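# Stand bottle on bench, keep shelf level with jars

## Task

Set the bottle upright on the bench, away from the rack, and make sure the shelf ends up level, resting on all four of its pins, with its jars still upright on it.

## Robot and tools

Setup: two seven-joint xArm arms, left_arm and right_arm, each with a parallel two-finger gripper, work over a table in a physics simulation. A camera stand is fixed to the floor behind them. Anything that falls off the table, or is left resting off it, fails the job.

Scene frame: origin at table-top height, halfway between the two nominal arm bases. +x points out over the table, +z up, and left_arm is on the +y side (this is not the same as left or right in the images). Calibrated bases: left_arm at (+0.033, +0.303, 0) m, right_arm at (+0.015, -0.278, 0) m, each with nearly no yaw. Reported hand positions and orientations are in this frame and may be a few cm off, more so at long reach.

Gripper: the fingers point along the gripper's +z axis and close along its y axis. end_effector_position is the point between the pads when they are closed, about 2 cm short of the fingertips. Closing pushes the tips roughly 10 mm further along +z, mostly while the pads are more than 40 mm apart.

The row format, shared by execute_actions and move: 14 numbers, each from -1 to 1. The first seven are left_arm (dx, dy, dz, rx, ry, rz, opening) and the next seven are right_arm in the same order. All 14 must be given even when only one arm moves. dx, dy, dz, rx, ry, rz form an offset, not a pose. It is measured along the scene-frame axes from that arm's Hand target at the start of the action or move, and the rotation turns about that target's position. 1.0 equals 0.6 m or 180 degrees. rx, ry, rz together make one rotation vector. If the translation part is longer than 1.0 it may be shortened along its direction. Opening is absolute: +1 fully open (0.084 m), -1 closed. Sending 0 for all six pose numbers asks the arm to hold or return to its Hand target. A 0 in the opening slot is a real command, so resend the current opening to leave a gripper unchanged.

execute_actions(actions, cameras): actions is a list of actions. Each action is up to 15 rows, one per 1/30 s step. A shorter table repeats its last row until 15 steps are done. Every row counts from the start pose of that action, not from the row before it. Repeating the same offset in a new action moves the arm further. Images come back only when actions is empty or when cameras names them (for example ["all"]). The cameras are cam_high, cam_low, cam_left_wrist and cam_right_wrist, each 672x504.

move(target, speed, blend, opening_speed, blocking, cameras): drives each gripper in a straight line toward its offset. target is one 14-number row or a list of up to 15 rows, all counted from the same starting Hand targets. speed is in m/s, from 0.002 to 1, default 0.25; rotation is limited to twice that value in rad/s. blend (m) rounds the corners between targets; 0 stops at each one. opening_speed is the rate of finger travel per second on the -1..1 scale, at least 0.2. A move lasts at most 10 s. Paths do not avoid obstacles or the other arm. blocking=false returns early while the move keeps running. The result adds a move: line giving the ending (done, off_target, moving, held, fault) and any limits that acted (paced = the pose was clipped, held = steps were withheld).

wait(seconds 0-10) lets the simulation run with each arm holding its last command. stop brakes a running move. zoom_image(camera, region [x0,y0,x1,y1], up to 504x504 px) enlarges part of a camera's latest image. clear_fault(arm) releases a torque fault that a result has already reported. read_manual gives licence text only. finished_scene(scene) ends the current scene for good; pass this scene's number.

Reading results: Hand target is the last commanded pose after clipping, and the next offsets start from it. The gripper often stops short of it; send the remaining gap as an offset. Each control step clips the command to within 70 mm and 16 degrees of the measured pose. grip_measured is the measured opening on the -1..1 scale. To keep hold of something, command an opening well below grip_measured. Each pad pushes up to about 24 N. Joint velocities reads "within noise" when the arm is still. Joint torques include the arm's own weight and come with offsets and noise.

Things to avoid: fast contacts, and targets set deep past a contact, because both press hard. A blocked arm keeps pushing until you command its target back past the gripper. Load limits in N m are waist 43.2, shoulder 43.4, upper arm roll 27.6, elbow 27.6, forearm roll 21.9, wrist pitch 11.9, wrist roll 11.8; reaching one causes a torque fault and the arm stops until clear_fault. Holding a load, keeping an arm stretched out, or pushing toward an unreachable pose heats the motors: MOTOR HOT appears at 65 °C and the brakes lock at 80 °C for 30-60 s. Never let the arms touch or squeeze each other, and never close a gripper on the other arm's fingers. Do not drop objects, release them while they are moving, or strike fixed or heavy things. Large wrist rotations can swing the elbow.

Each tool is called after "Call:" by a JSON object that holds its "fn" and its "kwargs", one argument or row to a line.

## Session

Call:
{"fn": "execute_actions", "kwargs": {
  "actions": []
}}

Scene clock: 0.00 s.
left_arm: end_effector_position=(+0.3915, +0.6576, +0.1901) grip_measured=+1.00 end_effector_quat_wxyz=(-0.419, +0.687, +0.166, +0.569) | right_arm: end_effector_position=(+0.2218, -0.0641, +0.1792) grip_measured=+1.00 end_effector_quat_wxyz=(-0.214, -0.099, +0.957, -0.169)
Joint positions: left_arm=[2.994 -0.968 -2.269 0.493 -0.333 -1.546 -0.325 0.084] | right_arm=[1.104 -0.053 -0.327 0.922 -0.001 1.524 -2.546 0.084]
Joint velocities: within noise
Joint torques (N m): no reading
Hand target: left_arm +0.3915, +0.6576, +0.1901; -0.419, +0.687, +0.166, +0.569 | right_arm +0.2218, -0.0641, +0.1792; -0.214, -0.099, +0.957, -0.169
Tool commands: left_gripper/opening=+1.0 right_gripper/opening=+1.0

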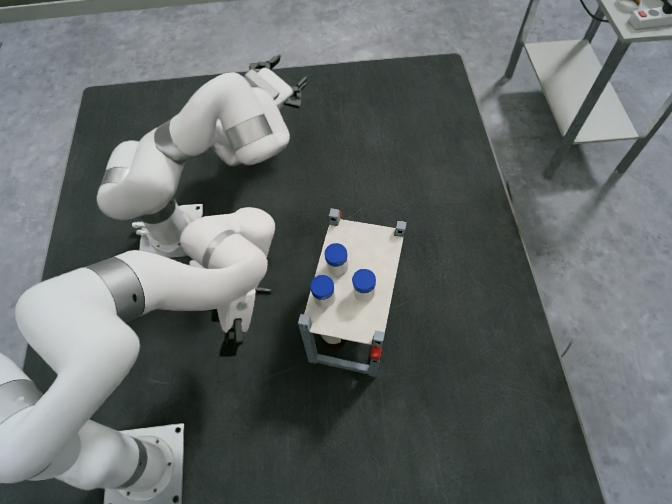

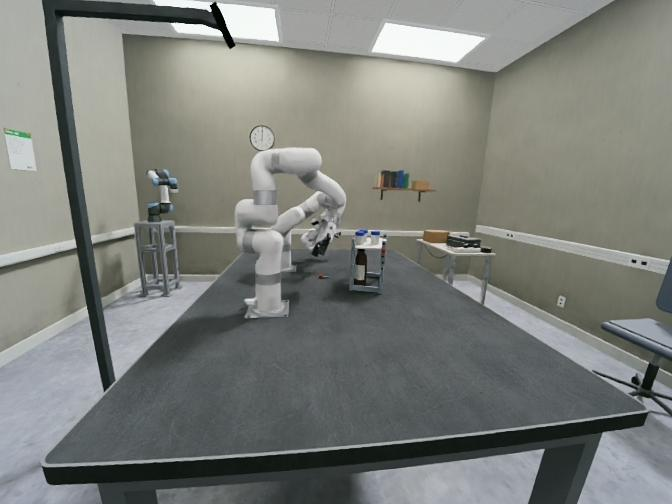

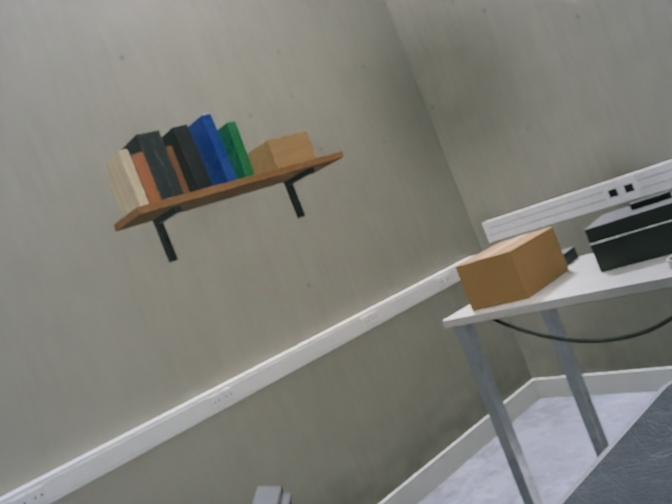

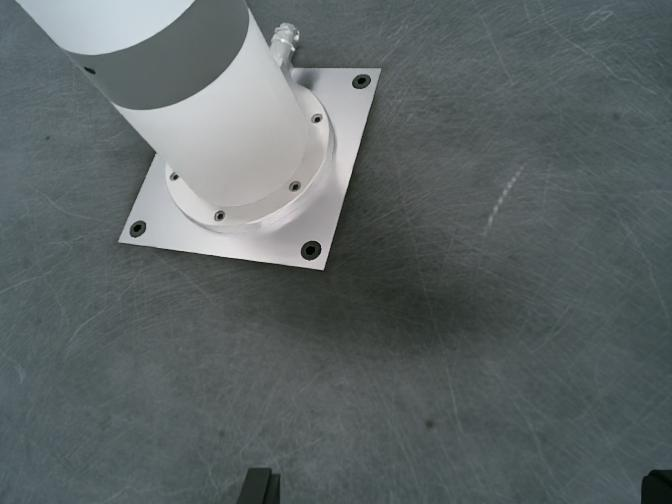

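Call:
{"fn": "zoom_image", "kwargs": {
  "camera": "cam_high",
  "region": [260, 180, 440, 400]
}}

Call:
{"fn": "zoom_image", "kwargs": {
  "camera": "cam_low",
  "region": [300, 210, 420, 310]
}}

Scaled by 2.291 from the camera's 672x504 image, which has a finer 960x720 frame.

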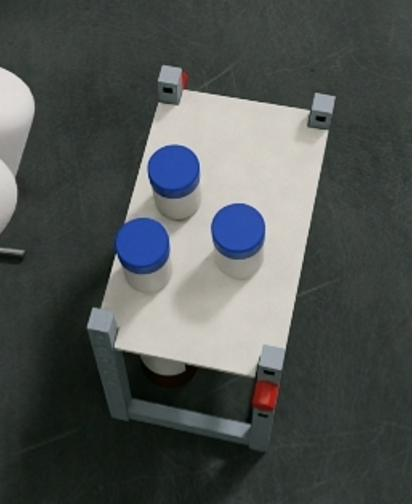

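Scaled by 4.200 from the camera's 672x504 image, which has a finer 960x720 frame.

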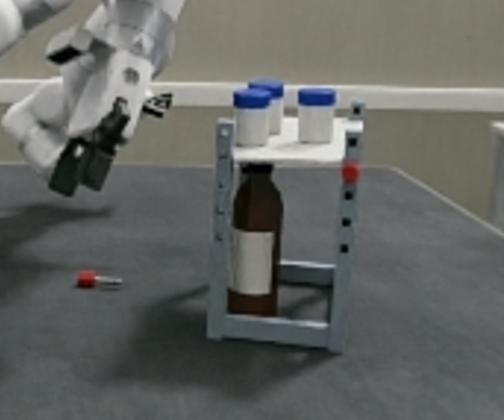

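Call:
{"fn": "move", "kwargs": {
  "target": [
    [0,0,0,0,0,0,1, 0.2137,-0.31,0.2013,0.16,0.132,-0.283,1],
    [0,0,0,0,0,0,1, 0.380,-0.2265,0.035,0.3197,0.2647,-0.5659,1]
  ],
  "blend": 0.05,
  "speed": 0.4,
  "cameras": ["all"]
}}

Scene clock: 4.93 s.
left_arm: end_effector_position=(+0.3915, +0.6576, +0.1901) grip_measured=+1.00 end_effector_quat_wxyz=(-0.419, +0.687, +0.166, +0.569) | right_arm: end_effector_position=(+0.4499, -0.2001, +0.2003) grip_measured=+1.00 end_effector_quat_wxyz=(+0.500, -0.500, -0.500, -0.500)
Joint positions: left_arm=[2.994 -0.968 -2.269 0.493 -0.333 -1.546 -0.325 0.084] | right_arm=[0.268 0.622 -0.802 1.067 1.439 2.144 -2.668 0.084]
Joint torques (N m): left_arm=[0.03 17.09 6.93 1.82 -0.9 -1.66 0] | right_arm=[-4.61 -15.53 -3.5 9.82 5.46 -0.45 2.16]
Hand target: left_arm +0.3915, +0.6576, +0.1901; -0.419, +0.687, +0.166, +0.569 | right_arm +0.4498, -0.2000, +0.2002; +0.500, -0.500, -0.500, -0.500
Off the commanded pose: left_arm 0.000 m, 0 deg | right_arm 0.000 m, 0 deg.
move: done

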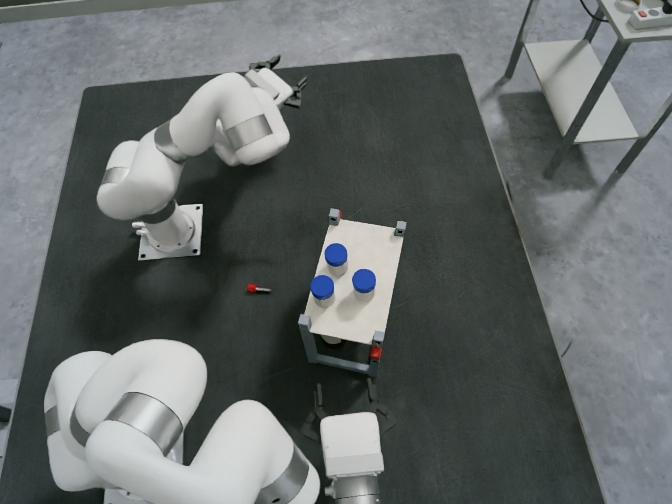

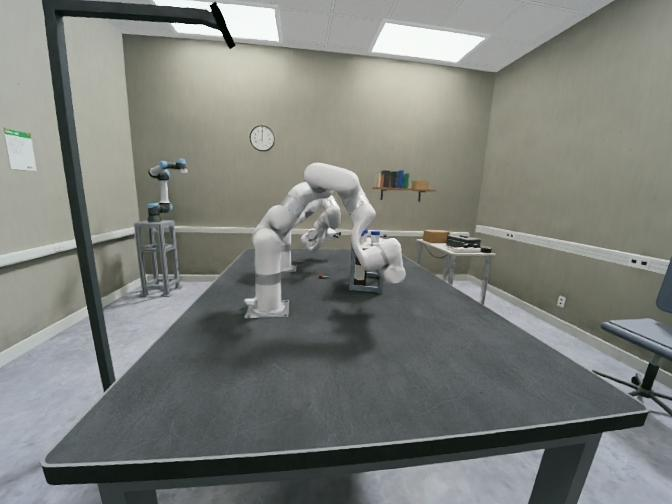

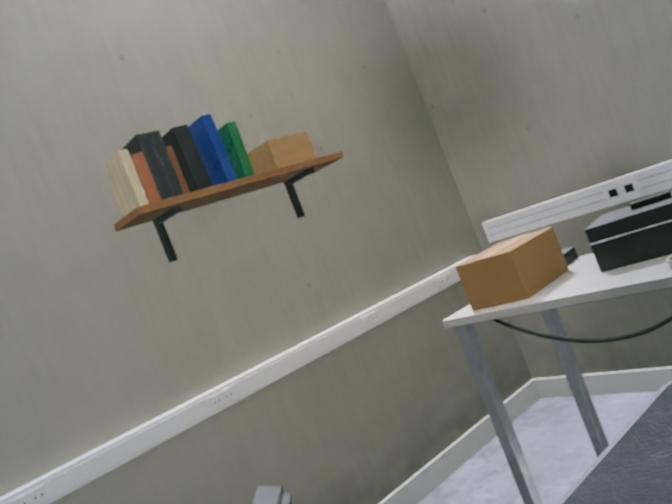

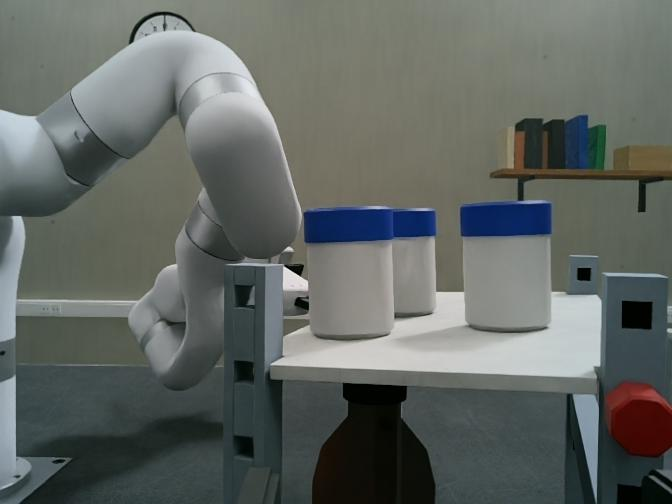

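Call:
{"fn": "zoom_image", "kwargs": {
  "camera": "cam_right_wrist",
  "region": [200, 240, 460, 504]
}}

Call:
{"fn": "zoom_image", "kwargs": {
  "camera": "cam_right_wrist",
  "region": [440, 180, 672, 504]
}}

Call:
{"fn": "zoom_image", "kwargs": {
  "camera": "cam_high",
  "region": [230, 180, 430, 400]
}}

Scaled by 1.909 from the camera's 672x504 image, which has a finer 960x720 frame.

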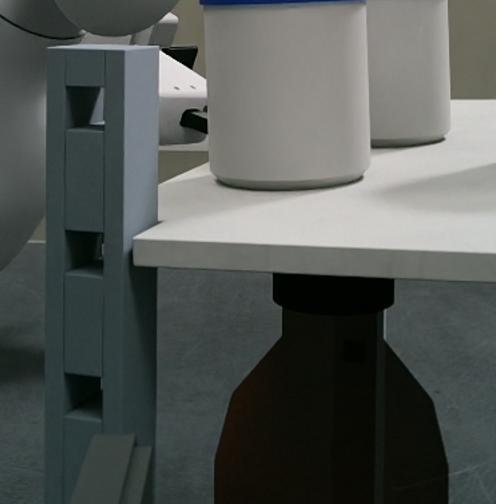

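Scaled by 1.556 from the camera's 672x504 image, which has a finer 960x720 frame.

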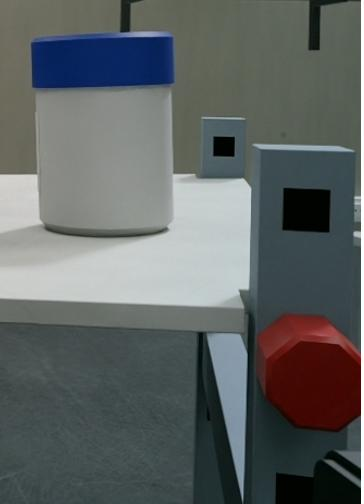

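Scaled by 2.291 from the camera's 672x504 image, which has a finer 960x720 frame.

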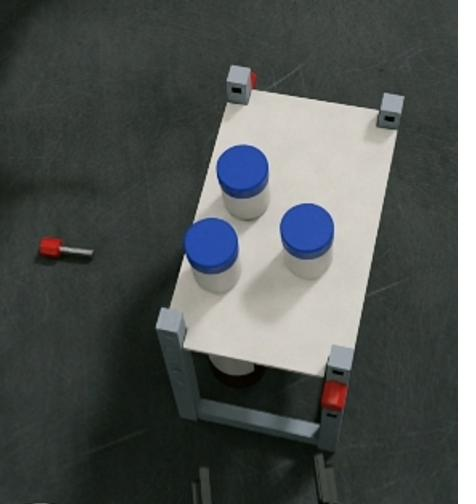

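Call:
{"fn": "move", "kwargs": {
  "target": [0,0,0,0,0,0,1, 0,-0.2,0,0,0,0,1],
  "speed": 0.4,
  "cameras": ["cam_right_wrist"]
}}

Call:
{"fn": "move", "kwargs": {
  "target": [0,0,0,0,0,0,1, 0,0,-0.1,0,0,0,1],
  "speed": 0.4,
  "cameras": ["cam_right_wrist"]
}}

Scene clock: 7.80 s.
left_arm: end_effector_position=(+0.3915, +0.6576, +0.1901) grip_measured=+1.00 end_effector_quat_wxyz=(-0.419, +0.687, +0.166, +0.569) | right_arm: end_effector_position=(+0.4498, -0.3200, +0.2002) grip_measured=+1.00 end_effector_quat_wxyz=(+0.500, -0.500, -0.500, -0.500)
Joint positions: left_arm=[2.994 -0.968 -2.269 0.493 -0.333 -1.546 -0.325 0.084] | right_arm=[-0.019 0.807 -0.816 1.346 1.338 2.359 -2.701 0.084]
Joint torques (N m): left_arm=[-0.2 17.1 7 1.85 -0.86 -1.74 -0.06] | right_arm=[-5.91 -18.67 -4.9 13.85 5.61 5.02 1.68]
Hand target: left_arm +0.3915, +0.6576, +0.1901; -0.419, +0.687, +0.166, +0.569 | right_arm +0.4498, -0.3200, +0.2002; +0.500, -0.500, -0.500, -0.500
Off the commanded pose: left_arm 0.000 m, 0 deg | right_arm 0.000 m, 0 deg.
move: done
Images, in order (width x height): cam_right_wrist 672x504.

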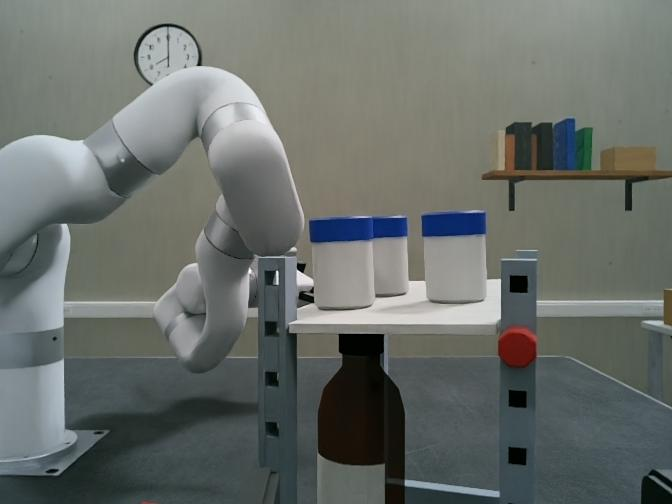

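Scene clock: 8.63 s.
left_arm: end_effector_position=(+0.3915, +0.6576, +0.1901) grip_measured=+1.00 end_effector_quat_wxyz=(-0.419, +0.687, +0.166, +0.569) | right_arm: end_effector_position=(+0.4499, -0.3200, +0.1403) grip_measured=+1.00 end_effector_quat_wxyz=(+0.500, -0.500, -0.500, -0.500)
Joint positions: left_arm=[2.994 -0.968 -2.269 0.493 -0.333 -1.546 -0.325 0.084] | right_arm=[-0.055 0.942 -0.765 1.387 1.352 2.331 -2.797 0.084]
Joint torques (N m): left_arm=[0.03 17.06 7 1.92 -0.95 -1.73 0.03] | right_arm=[-5.59 -19.79 -4.78 12.46 5.11 -0.43 -2.42]
Hand target: left_arm +0.3915, +0.6576, +0.1901; -0.419, +0.687, +0.166, +0.569 | right_arm +0.4498, -0.3200, +0.1402; +0.500, -0.500, -0.500, -0.500
Off the commanded pose: left_arm 0.000 m, 0 deg | right_arm 0.000 m, 0 deg.
move: done
Images, in order (width x height): cam_right_wrist 672x504.

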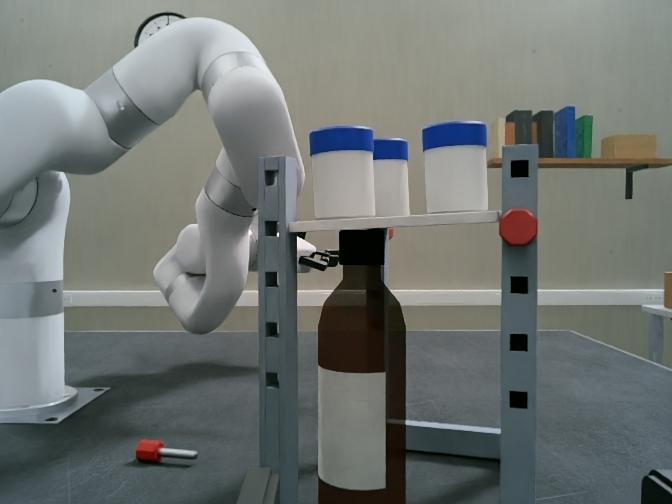

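Call:
{"fn": "zoom_image", "kwargs": {
  "camera": "cam_right_wrist",
  "region": [240, 140, 400, 280]
}}

Call:
{"fn": "zoom_image", "kwargs": {
  "camera": "cam_right_wrist",
  "region": [400, 120, 560, 260]
}}

Call:
{"fn": "zoom_image", "kwargs": {
  "camera": "cam_right_wrist",
  "region": [100, 360, 300, 504]
}}

Scaled by 3.150 from the camera's 672x504 image, which has a finer 960x720 frame.

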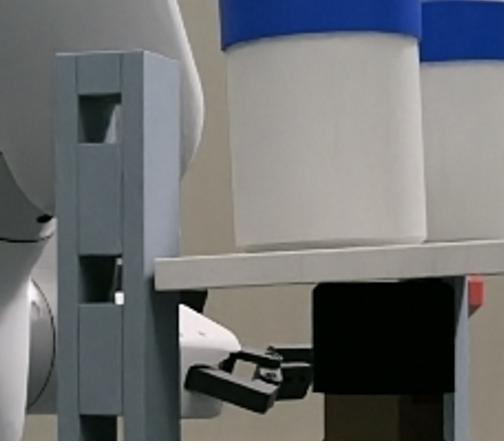

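Scaled by 3.150 from the camera's 672x504 image, which has a finer 960x720 frame.

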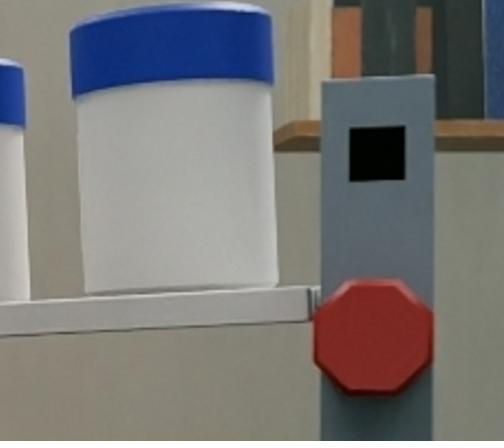

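Scaled by 2.520 from the camera's 672x504 image, which has a finer 960x720 frame.

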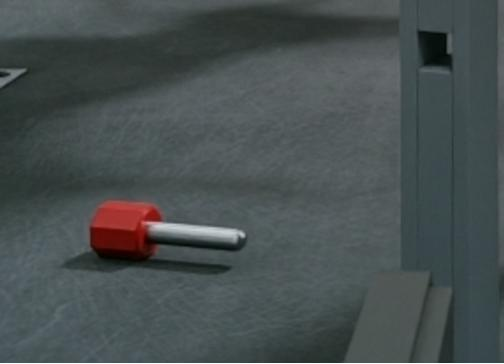

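Call:
{"fn": "move", "kwargs": {
  "target": [
    [0,0,0,0,0,0,1, -0.1997,0.2,0.2663,-0.087,0.087,-0.15,1],
    [-0.019,-0.2627,0.15,-0.2988,0.4059,-0.1184,1, -0.4163,0.6167,0.2663,-0.2597,0.2597,-0.4497,1]
  ],
  "blend": 0.04,
  "speed": 0.3,
  "cameras": ["all"]
}}

Scene clock: 20.90 s.
left_arm: end_effector_position=(+0.3801, +0.5000, +0.2801) grip_measured=+1.00 end_effector_quat_wxyz=(+0.000, +1.000, +0.000, +0.000) | right_arm: end_effector_position=(+0.2001, +0.0500, +0.3000) grip_measured=+1.00 end_effector_quat_wxyz=(+0.000, +0.966, +0.000, +0.258)
Joint positions: left_arm=[-0.089 -0.316 0.538 0.994 0.168 1.272 0.368 0.084] | right_arm=[-0.25 -1.379 0.967 0.794 0.781 1.36 0.418 0.084]
Joint torques (N m): left_arm=[-3.07 -5.82 -1.06 18.18 -2.18 0.22 1.34] | right_arm=[-5.56 12.91 -9.39 11.07 -4.45 -0.54 1.88]
Hand target: left_arm +0.3801, +0.5000, +0.2801; +0.000, +1.000, +0.000, +0.000 | right_arm +0.2001, +0.0500, +0.3000; +0.000, +0.966, +0.000, +0.258
Off the commanded pose: left_arm 0.000 m, 0 deg | right_arm 0.000 m, 0 deg.
move: done; limits=paced

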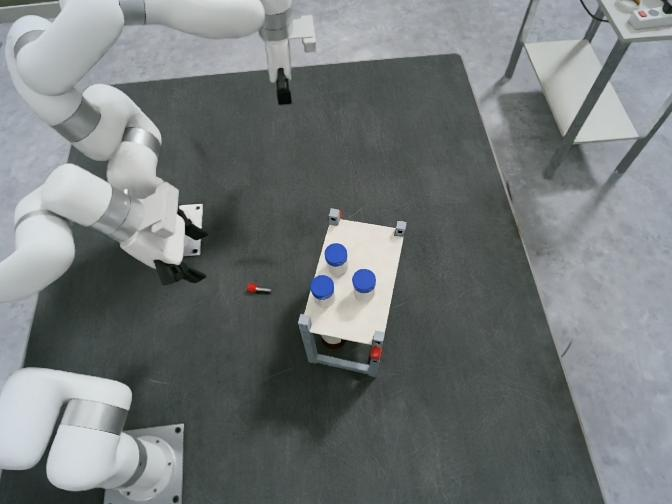

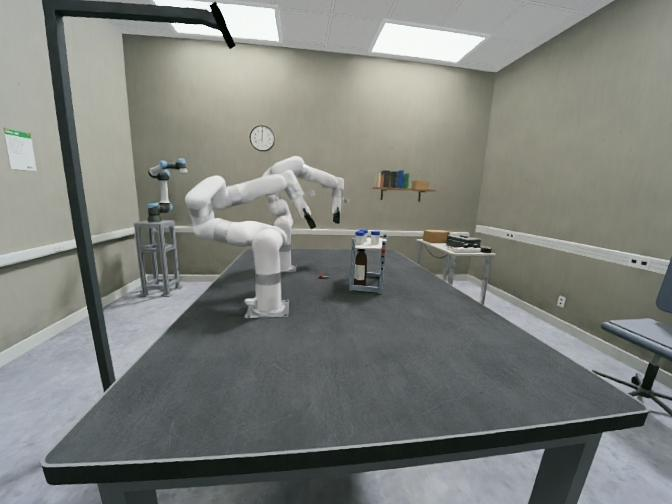

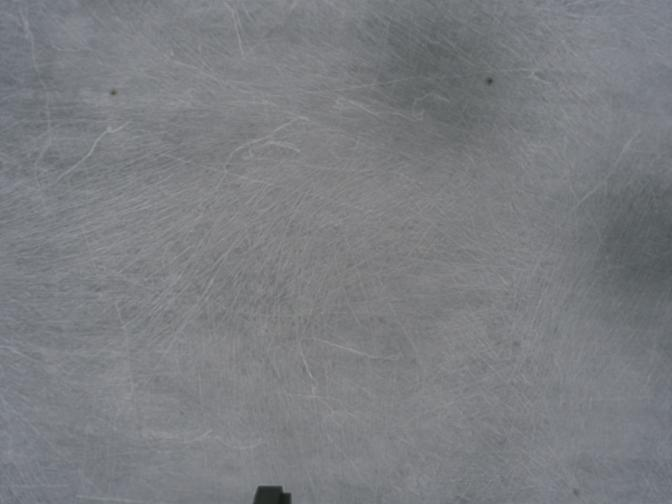

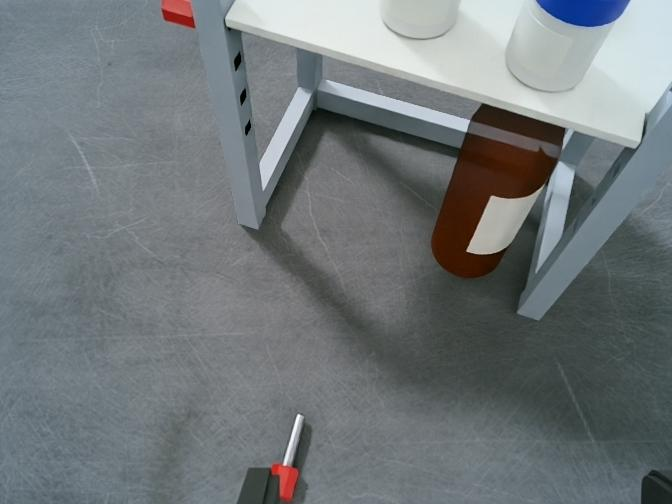

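Call:
{"fn": "move", "kwargs": {
  "target": [0,0,0,0,0,0,1, 0.0697,0.1065,-0.3333,0.0055,0.0554,-0.0632,0.1],
  "speed": 0.3,
  "cameras": ["cam_right_wrist"]
}}

Scene clock: 23.87 s.
left_arm: end_effector_position=(+0.3801, +0.5000, +0.2801) grip_measured=+1.00 end_effector_quat_wxyz=(+0.000, +1.000, +0.000, +0.000) | right_arm: end_effector_position=(+0.2419, +0.1139, +0.1001) grip_measured=+0.09 end_effector_quat_wxyz=(+0.017, +0.980, -0.098, +0.172)
Joint positions: left_arm=[-0.089 -0.315 0.538 0.994 0.168 1.272 0.368 0.084] | right_arm=[-0.551 -1.33 1.525 0.876 1.159 1.16 0.603 0.048]
Joint torques (N m): left_arm=[-3.11 -5.72 -1.02 18.23 -2.18 0.17 1.24] | right_arm=[-5.89 7.82 -11.92 6.84 3.88 -6.12 2.05]
Hand target: left_arm +0.3801, +0.5000, +0.2801; +0.000, +1.000, +0.000, +0.000 | right_arm +0.2419, +0.1139, +0.1000; +0.017, +0.980, -0.098, +0.172
Off the commanded pose: left_arm 0.000 m, 0 deg | right_arm 0.000 m, 0 deg.
move: done
Images, in order (width x height): cam_right_wrist 672x504.

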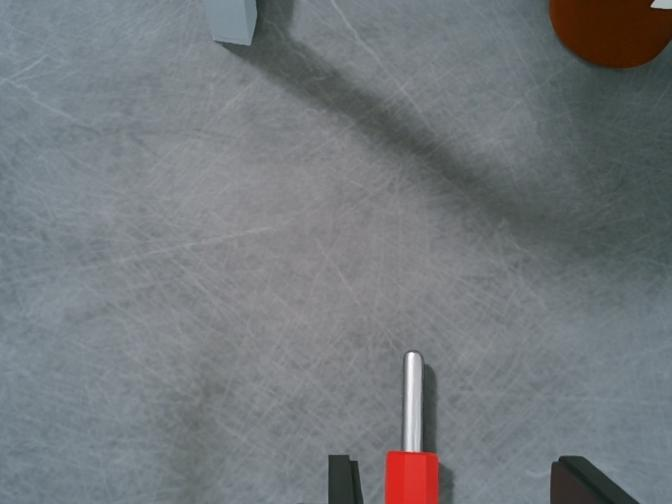

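Call:
{"fn": "move", "kwargs": {
  "target": [0,0,0,0,0,0,1, -0.0045,0.0027,-0.12,0,0,0,0.1],
  "speed": 0.12,
  "cameras": ["cam_right_wrist"]
}}

Scene clock: 25.37 s.
left_arm: end_effector_position=(+0.3801, +0.5000, +0.2801) grip_measured=+1.00 end_effector_quat_wxyz=(+0.000, +1.000, +0.000, +0.000) | right_arm: end_effector_position=(+0.2392, +0.1155, +0.0281) grip_measured=+0.09 end_effector_quat_wxyz=(+0.017, +0.980, -0.098, +0.172)
Joint positions: left_arm=[-0.089 -0.315 0.538 0.994 0.168 1.272 0.368 0.084] | right_arm=[-0.579 -1.385 1.706 0.871 1.313 1.054 0.603 0.048]
Joint torques (N m): left_arm=[-3.09 -5.66 -1.09 18.16 -2.25 0.2 1.21] | right_arm=[-6.1 8.89 -12.22 3.73 3.81 -6.11 -1.87]
Hand target: left_arm +0.3801, +0.5000, +0.2801; +0.000, +1.000, +0.000, +0.000 | right_arm +0.2392, +0.1155, +0.0280; +0.017, +0.980, -0.098, +0.172
Off the commanded pose: left_arm 0.000 m, 0 deg | right_arm 0.000 m, 0 deg.
move: done
Images, in order (width x height): cam_right_wrist 672x504.

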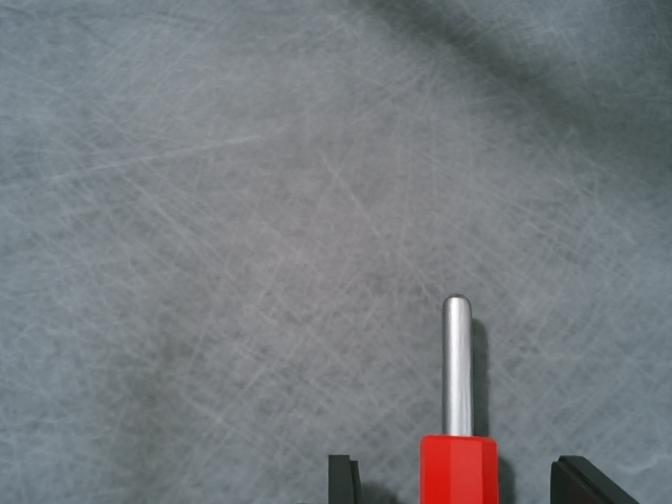

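Call:
{"fn": "move", "kwargs": {
  "target": [
    [0,0,0,0,0,0,1, 0,0,-0.003,0,0,0,0.1],
    [0,0,0,0,0,0,1, 0,0,-0.003,0,0,0,-0.9]
  ],
  "speed": 0.1,
  "opening_speed": 1.5,
  "cameras": ["cam_right_wrist"]
}}

Scene clock: 27.10 s.
left_arm: end_effector_position=(+0.3801, +0.5000, +0.2801) grip_measured=+1.00 end_effector_quat_wxyz=(+0.000, +1.000, +0.000, +0.000) | right_arm: end_effector_position=(+0.2393, +0.1156, +0.0263) grip_measured=-0.60 end_effector_quat_wxyz=(+0.017, +0.980, -0.098, +0.172)
Joint positions: left_arm=[-0.089 -0.315 0.538 0.994 0.168 1.272 0.368 0.084] | right_arm=[-0.58 -1.386 1.71 0.872 1.317 1.051 0.603 0.018]
Joint torques (N m): left_arm=[-3.04 -5.88 -1.07 18.14 -2.11 0.23 1.26] | right_arm=[-6.27 15.3 -9.78 -0.6 -1.51 -0.54 -1.58]
Hand target: left_arm +0.3801, +0.5000, +0.2801; +0.000, +1.000, +0.000, +0.000 | right_arm +0.2392, +0.1155, +0.0262; +0.017, +0.980, -0.098, +0.172
Off the commanded pose: left_arm 0.000 m, 0 deg | right_arm 0.000 m, 0 deg.
move: done
Images, in order (width x height): cam_right_wrist 672x504.

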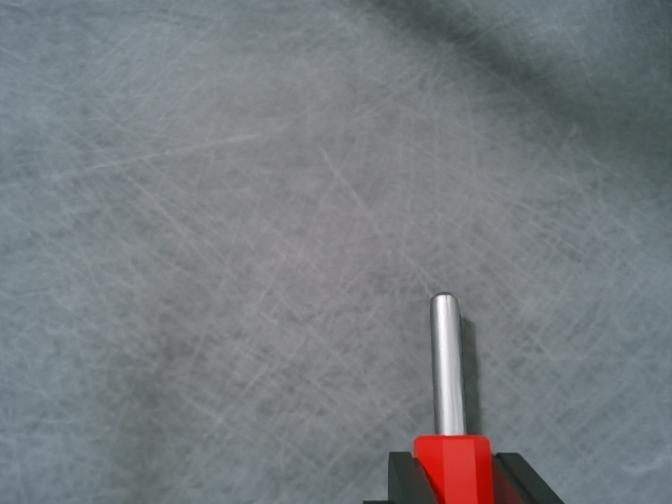

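Call:
{"fn": "move", "kwargs": {
  "target": [
    [0,0,0,0,0,0,1, -0.032,-0.0925,0.323,0,0,0.1,-0.9],
    [0,0,0,0,0,0,1, 0.0513,-0.4758,0.4063,0,0,0.46,-0.9],
    [0,0,0,0,0,0,1, 0.198,-0.4717,0.3393,0,0,0.46,-0.9]
  ],
  "blend": 0.03,
  "speed": 0.25,
  "cameras": ["all"]
}}

Scene clock: 32.17 s.
left_arm: end_effector_position=(+0.3801, +0.5000, +0.2801) grip_measured=+1.00 end_effector_quat_wxyz=(+0.000, +1.000, +0.000, +0.000) | right_arm: end_effector_position=(+0.3580, -0.1675, +0.2298) grip_measured=-0.60 end_effector_quat_wxyz=(-0.101, +0.800, +0.575, +0.141)
Joint positions: left_arm=[-0.089 -0.315 0.538 0.994 0.168 1.272 0.368 0.084] | right_arm=[-0.267 -0.539 0.34 0.601 0.577 1.051 -1.464 0.018]
Joint torques (N m): left_arm=[-2.92 -5.82 -1.15 18.09 -2.07 0.22 1.28] | right_arm=[-6.2 -2.56 -0.31 21.34 -3.48 -5.2 1.77]
Hand target: left_arm +0.3801, +0.5000, +0.2801; +0.000, +1.000, +0.000, +0.000 | right_arm +0.3580, -0.1675, +0.2298; -0.101, +0.800, +0.575, +0.141
Off the commanded pose: left_arm 0.000 m, 0 deg | right_arm 0.000 m, 0 deg.
move: done

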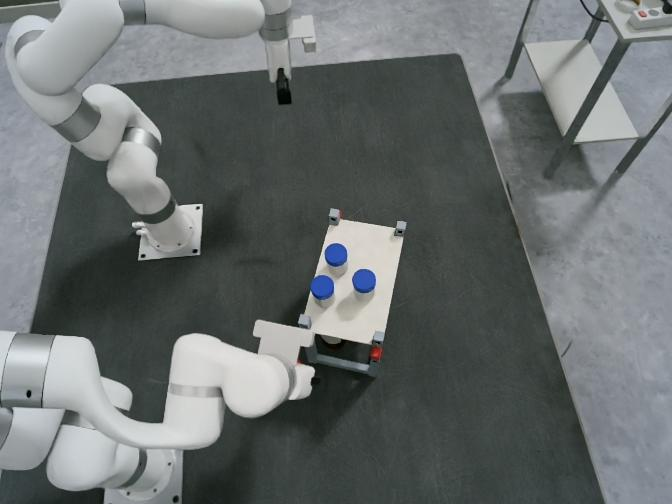

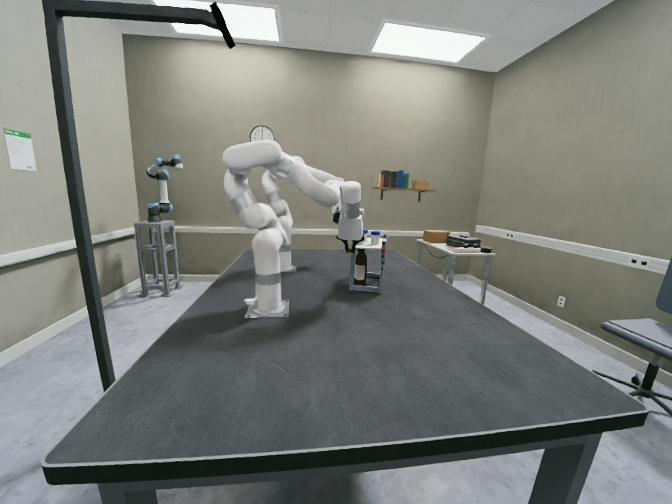

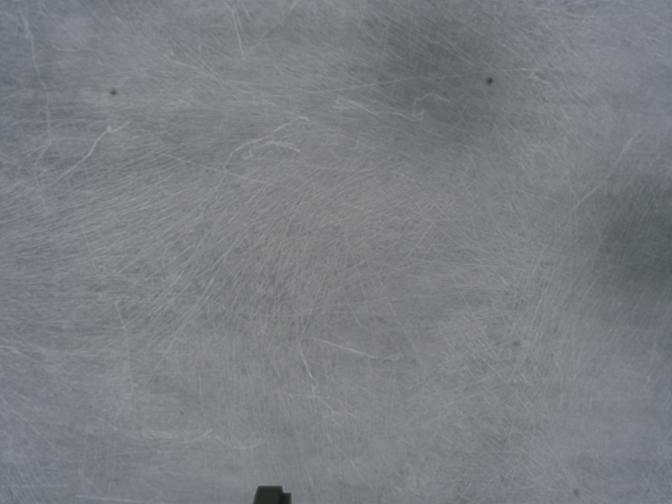

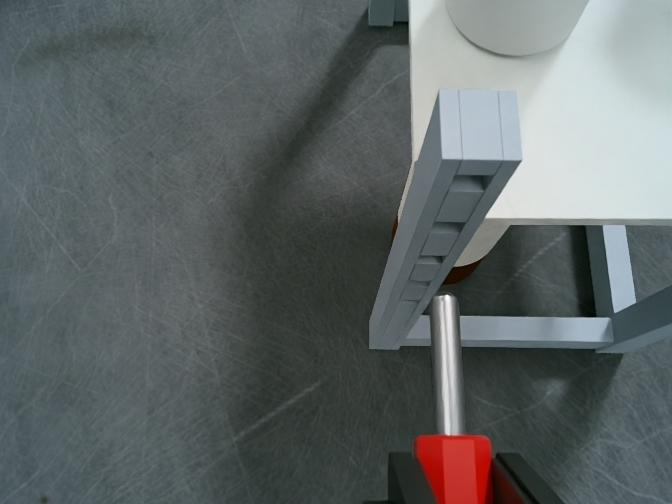

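Call:
{"fn": "zoom_image", "kwargs": {
  "camera": "cam_right_wrist",
  "region": [350, 70, 560, 320]
}}

Call:
{"fn": "zoom_image", "kwargs": {
  "camera": "cam_right_wrist",
  "region": [360, 230, 560, 504]
}}

Scaled by 2.016 from the camera's 672x504 image, which has a finer 960x720 frame.

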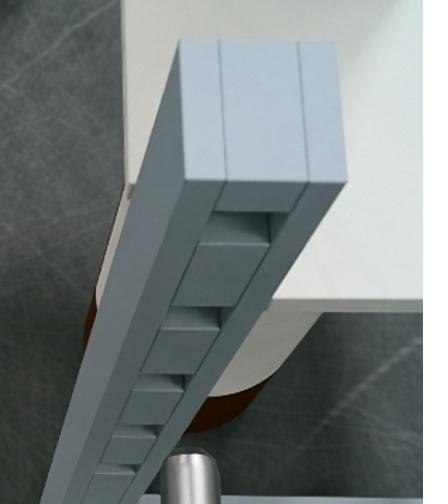

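Scaled by 1.839 from the camera's 672x504 image, which has a finer 960x720 frame.

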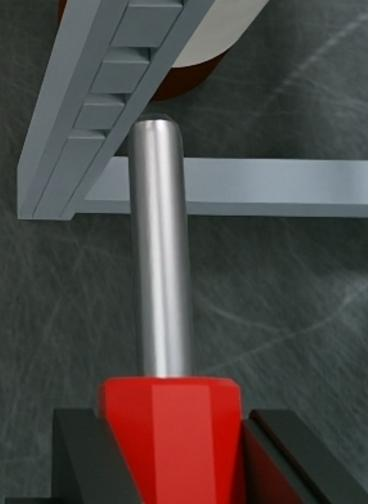

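Call:
{"fn": "move", "kwargs": {
  "target": [0,0,0,0,0,0,1, 0.0103,0.0228,0.0017,0,0,0,-0.9],
  "speed": 0.1,
  "cameras": ["cam_right_wrist"]
}}

Call:
{"fn": "zoom_image", "kwargs": {
  "camera": "cam_right_wrist",
  "region": [390, 200, 530, 340]
}}

Scene clock: 35.63 s.
left_arm: end_effector_position=(+0.3801, +0.5000, +0.2801) grip_measured=+1.00 end_effector_quat_wxyz=(+0.000, +1.000, +0.000, +0.000) | right_arm: end_effector_position=(+0.3642, -0.1538, +0.2308) grip_measured=-0.60 end_effector_quat_wxyz=(-0.101, +0.800, +0.575, +0.141)
Joint positions: left_arm=[-0.089 -0.315 0.538 0.994 0.168 1.272 0.368 0.084] | right_arm=[-0.258 -0.512 0.37 0.624 0.584 1.034 -1.433 0.018]
Joint torques (N m): left_arm=[-2.92 -5.9 -1.13 18.14 -2.04 0.23 1.17] | right_arm=[6.47 -3.45 -0.27 21.25 4.58 -5.22 2.2]
Hand target: left_arm +0.3801, +0.5000, +0.2801; +0.000, +1.000, +0.000, +0.000 | right_arm +0.3642, -0.1538, +0.2308; -0.101, +0.800, +0.575, +0.141
Off the commanded pose: left_arm 0.000 m, 0 deg | right_arm 0.000 m, 0 deg.
move: done
Images, in order (width x height): cam_right_wrist 672x504.

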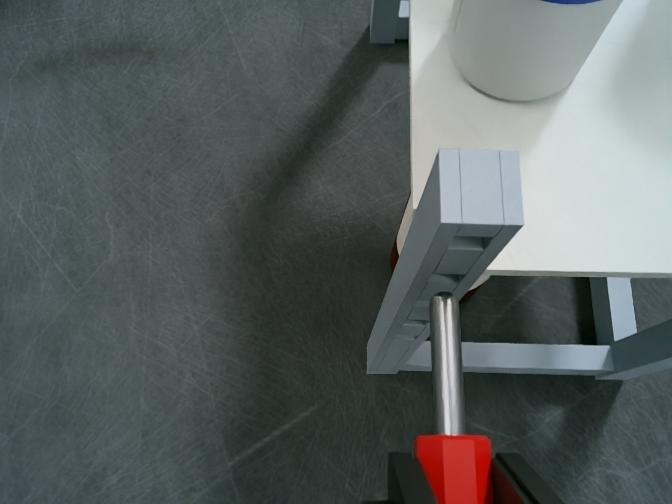

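Scaled by 3.600 from the camera's 672x504 image, which has a finer 960x720 frame.

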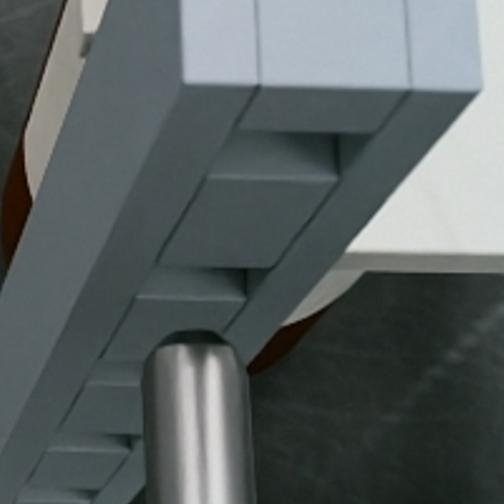

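Call:
{"fn": "move", "kwargs": {
  "target": [0,0,0,0,0,0,1, 0.0015,0.0065,0,0,0,-0.0067,-0.9],
  "speed": 0.05,
  "cameras": ["cam_right_wrist"]
}}

Call:
{"fn": "zoom_image", "kwargs": {
  "camera": "cam_right_wrist",
  "region": [390, 200, 530, 340]
}}

Scene clock: 37.57 s.
left_arm: end_effector_position=(+0.3801, +0.5000, +0.2801) grip_measured=+1.00 end_effector_quat_wxyz=(+0.000, +1.000, +0.000, +0.000) | right_arm: end_effector_position=(+0.3651, -0.1499, +0.2308) grip_measured=-0.60 end_effector_quat_wxyz=(-0.099, +0.806, +0.566, +0.142)
Joint positions: left_arm=[-0.089 -0.315 0.538 0.994 0.168 1.272 0.368 0.084] | right_arm=[-0.258 -0.514 0.383 0.623 0.59 1.023 -1.405 0.018]
Joint torques (N m): left_arm=[-3.04 -5.93 -1.15 18.24 -1.99 0.23 1.23] | right_arm=[5.85 -9.85 -0.55 17.09 4.48 -5.19 2.06]
Hand target: left_arm +0.3801, +0.5000, +0.2801; +0.000, +1.000, +0.000, +0.000 | right_arm +0.3651, -0.1499, +0.2308; -0.099, +0.806, +0.566, +0.142
Off the commanded pose: left_arm 0.000 m, 0 deg | right_arm 0.000 m, 0 deg.
move: done
Images, in order (width x height): cam_right_wrist 672x504.

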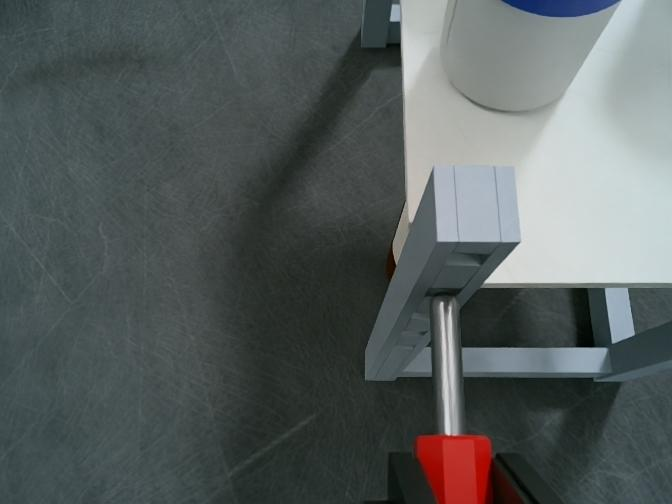

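Scaled by 3.600 from the camera's 672x504 image, which has a finer 960x720 frame.

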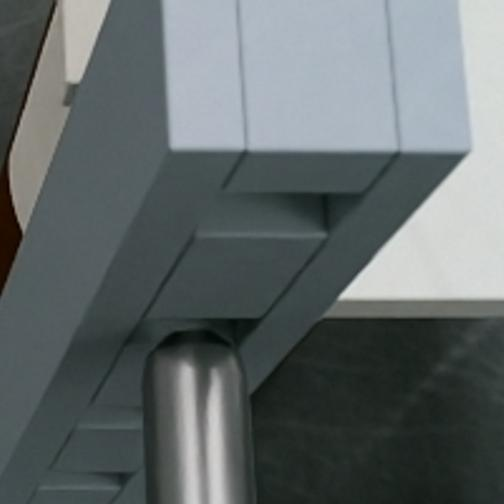

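Call:
{"fn": "move", "kwargs": {
  "target": [0,0,0,0,0,0,1, 0.0021,0.0064,0,0,0,0,-0.9],
  "speed": 0.03,
  "cameras": ["cam_right_wrist"]
}}

Call:
{"fn": "zoom_image", "kwargs": {
  "camera": "cam_right_wrist",
  "region": [390, 220, 530, 360]
}}

Scene clock: 38.57 s.
left_arm: end_effector_position=(+0.3801, +0.5000, +0.2801) grip_measured=+1.00 end_effector_quat_wxyz=(+0.000, +1.000, +0.000, +0.000) | right_arm: end_effector_position=(+0.3663, -0.1461, +0.2308) grip_measured=-0.60 end_effector_quat_wxyz=(-0.099, +0.806, +0.566, +0.142)
Joint positions: left_arm=[-0.089 -0.315 0.538 0.994 0.168 1.272 0.368 0.084] | right_arm=[-0.255 -0.508 0.391 0.628 0.592 1.018 -1.396 0.018]
Joint torques (N m): left_arm=[-3.01 -6 -1.21 18.14 -1.88 0.26 1.16] | right_arm=[6.23 -3.22 -0.59 22.52 4.82 -5.79 2.25]
Hand target: left_arm +0.3801, +0.5000, +0.2801; +0.000, +1.000, +0.000, +0.000 | right_arm +0.3663, -0.1461, +0.2308; -0.099, +0.806, +0.566, +0.142
Off the commanded pose: left_arm 0.000 m, 0 deg | right_arm 0.000 m, 0 deg.
move: done
Images, in order (width x height): cam_right_wrist 672x504.

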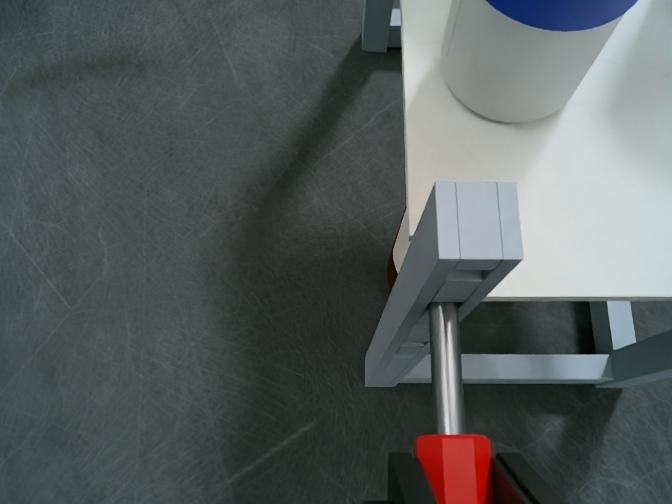

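Scaled by 3.600 from the camera's 672x504 image, which has a finer 960x720 frame.

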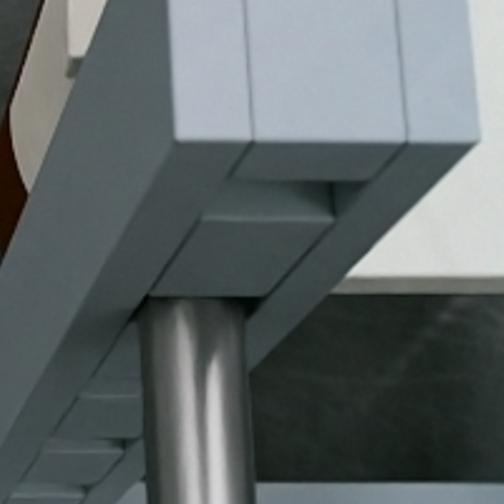

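Call:
{"fn": "move", "kwargs": {
  "target": [0,0,0,0,0,0,1, 0.0068,0.0188,0,0,0,0,-0.9],
  "speed": 0.04,
  "cameras": ["cam_right_wrist"]
}}

Call:
{"fn": "zoom_image", "kwargs": {
  "camera": "cam_right_wrist",
  "region": [390, 260, 560, 430]
}}

Scene clock: 39.67 s.
left_arm: end_effector_position=(+0.3801, +0.5000, +0.2801) grip_measured=+1.00 end_effector_quat_wxyz=(+0.000, +1.000, +0.000, +0.000) | right_arm: end_effector_position=(+0.3704, -0.1348, +0.2308) grip_measured=-0.60 end_effector_quat_wxyz=(-0.099, +0.806, +0.566, +0.142)
Joint positions: left_arm=[-0.089 -0.315 0.538 0.994 0.168 1.272 0.368 0.084] | right_arm=[-0.249 -0.487 0.416 0.644 0.596 1.002 -1.371 0.018]
Joint torques (N m): left_arm=[-2.95 -6.01 -1.21 18.22 -1.93 0.27 1.18] | right_arm=[6.22 -3.79 -0.83 23.31 4.94 -5.7 2.1]
Hand target: left_arm +0.3801, +0.5000, +0.2801; +0.000, +1.000, +0.000, +0.000 | right_arm +0.3704, -0.1348, +0.2308; -0.099, +0.806, +0.566, +0.142
Off the commanded pose: left_arm 0.000 m, 0 deg | right_arm 0.000 m, 0 deg.
move: done
Images, in order (width x height): cam_right_wrist 672x504.

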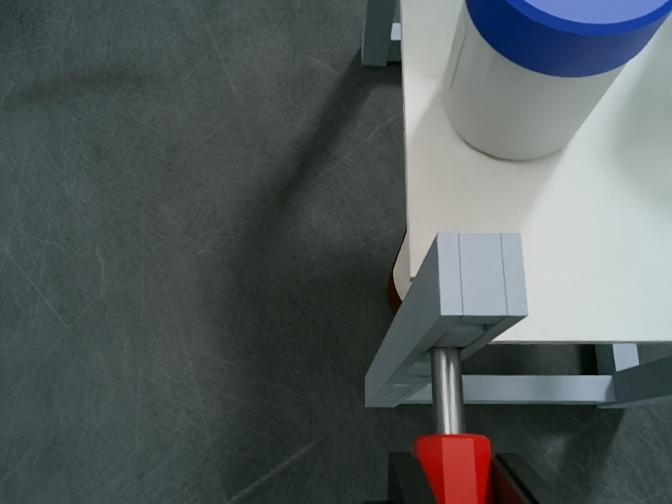

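Scaled by 2.965 from the camera's 672x504 image, which has a finer 960x720 frame.

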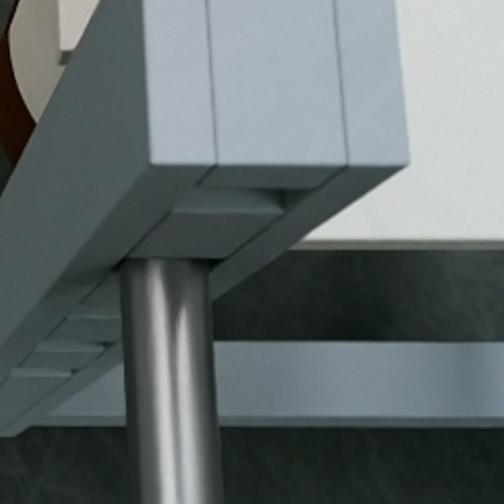

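Call:
{"fn": "move", "kwargs": {
  "target": [
    [-0.0335,-0.2833,0,-0.2453,0.1518,0.2453,0.67, 0,0,0,0,0,0,-0.9],
    [-0.0502,-0.6183,-0.25,-0.4905,0.3036,0.4905,0.67, 0,0,0,0,0,0,-0.9]
  ],
  "blend": 0.05,
  "speed": 0.25,
  "cameras": ["all"]
}}

Scene clock: 46.67 s.
left_arm: end_effector_position=(+0.3500, +0.1290, +0.1301) grip_measured=+0.67 end_effector_quat_wxyz=(+0.601, +0.372, +0.601, -0.372) | right_arm: end_effector_position=(+0.3704, -0.1348, +0.2308) grip_measured=-0.60 end_effector_quat_wxyz=(-0.099, +0.806, +0.566, +0.142)
Joint positions: left_arm=[-0.227 0.225 0.455 0.255 -1.829 1.653 -0.075 0.072] | right_arm=[-0.249 -0.487 0.416 0.644 0.596 1.002 -1.371 0.018]
Joint torques (N m): left_arm=[-0.55 -8.53 -1.43 7.65 -2.42 3.72 1.3] | right_arm=[6.25 -3.71 -0.81 23.14 3.46 -5.63 1.99]
Hand target: left_arm +0.3500, +0.1290, +0.1301; +0.601, +0.372, +0.601, -0.372 | right_arm +0.3704, -0.1348, +0.2308; -0.099, +0.806, +0.566, +0.142
Off the commanded pose: left_arm 0.000 m, 0 deg | right_arm 0.000 m, 0 deg.
move: done

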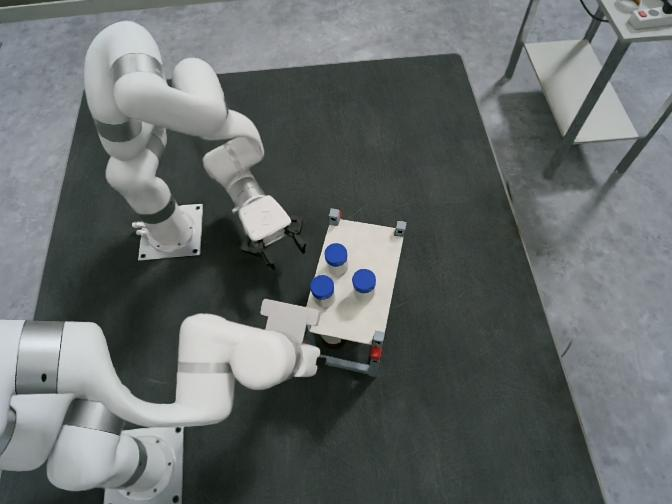

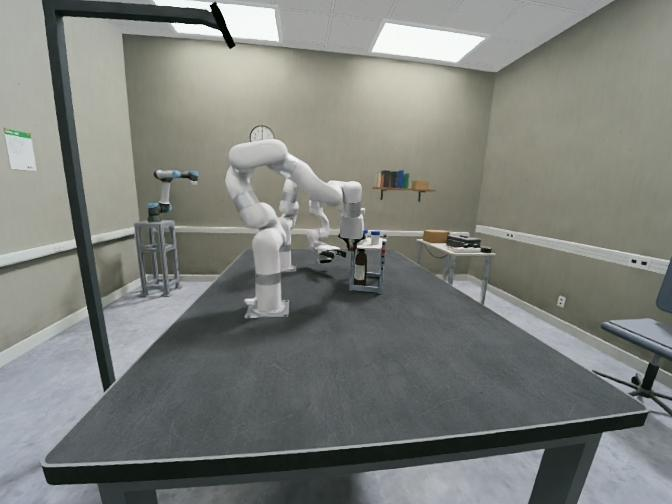

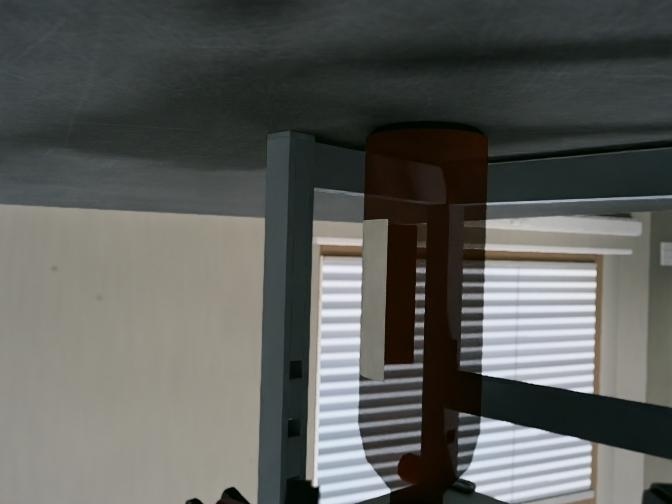

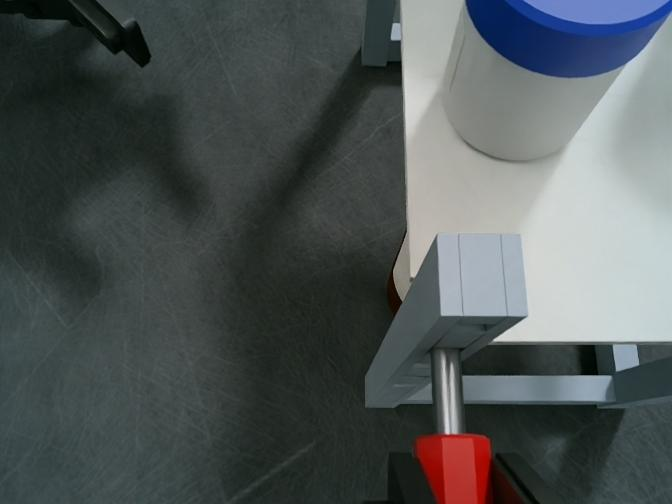

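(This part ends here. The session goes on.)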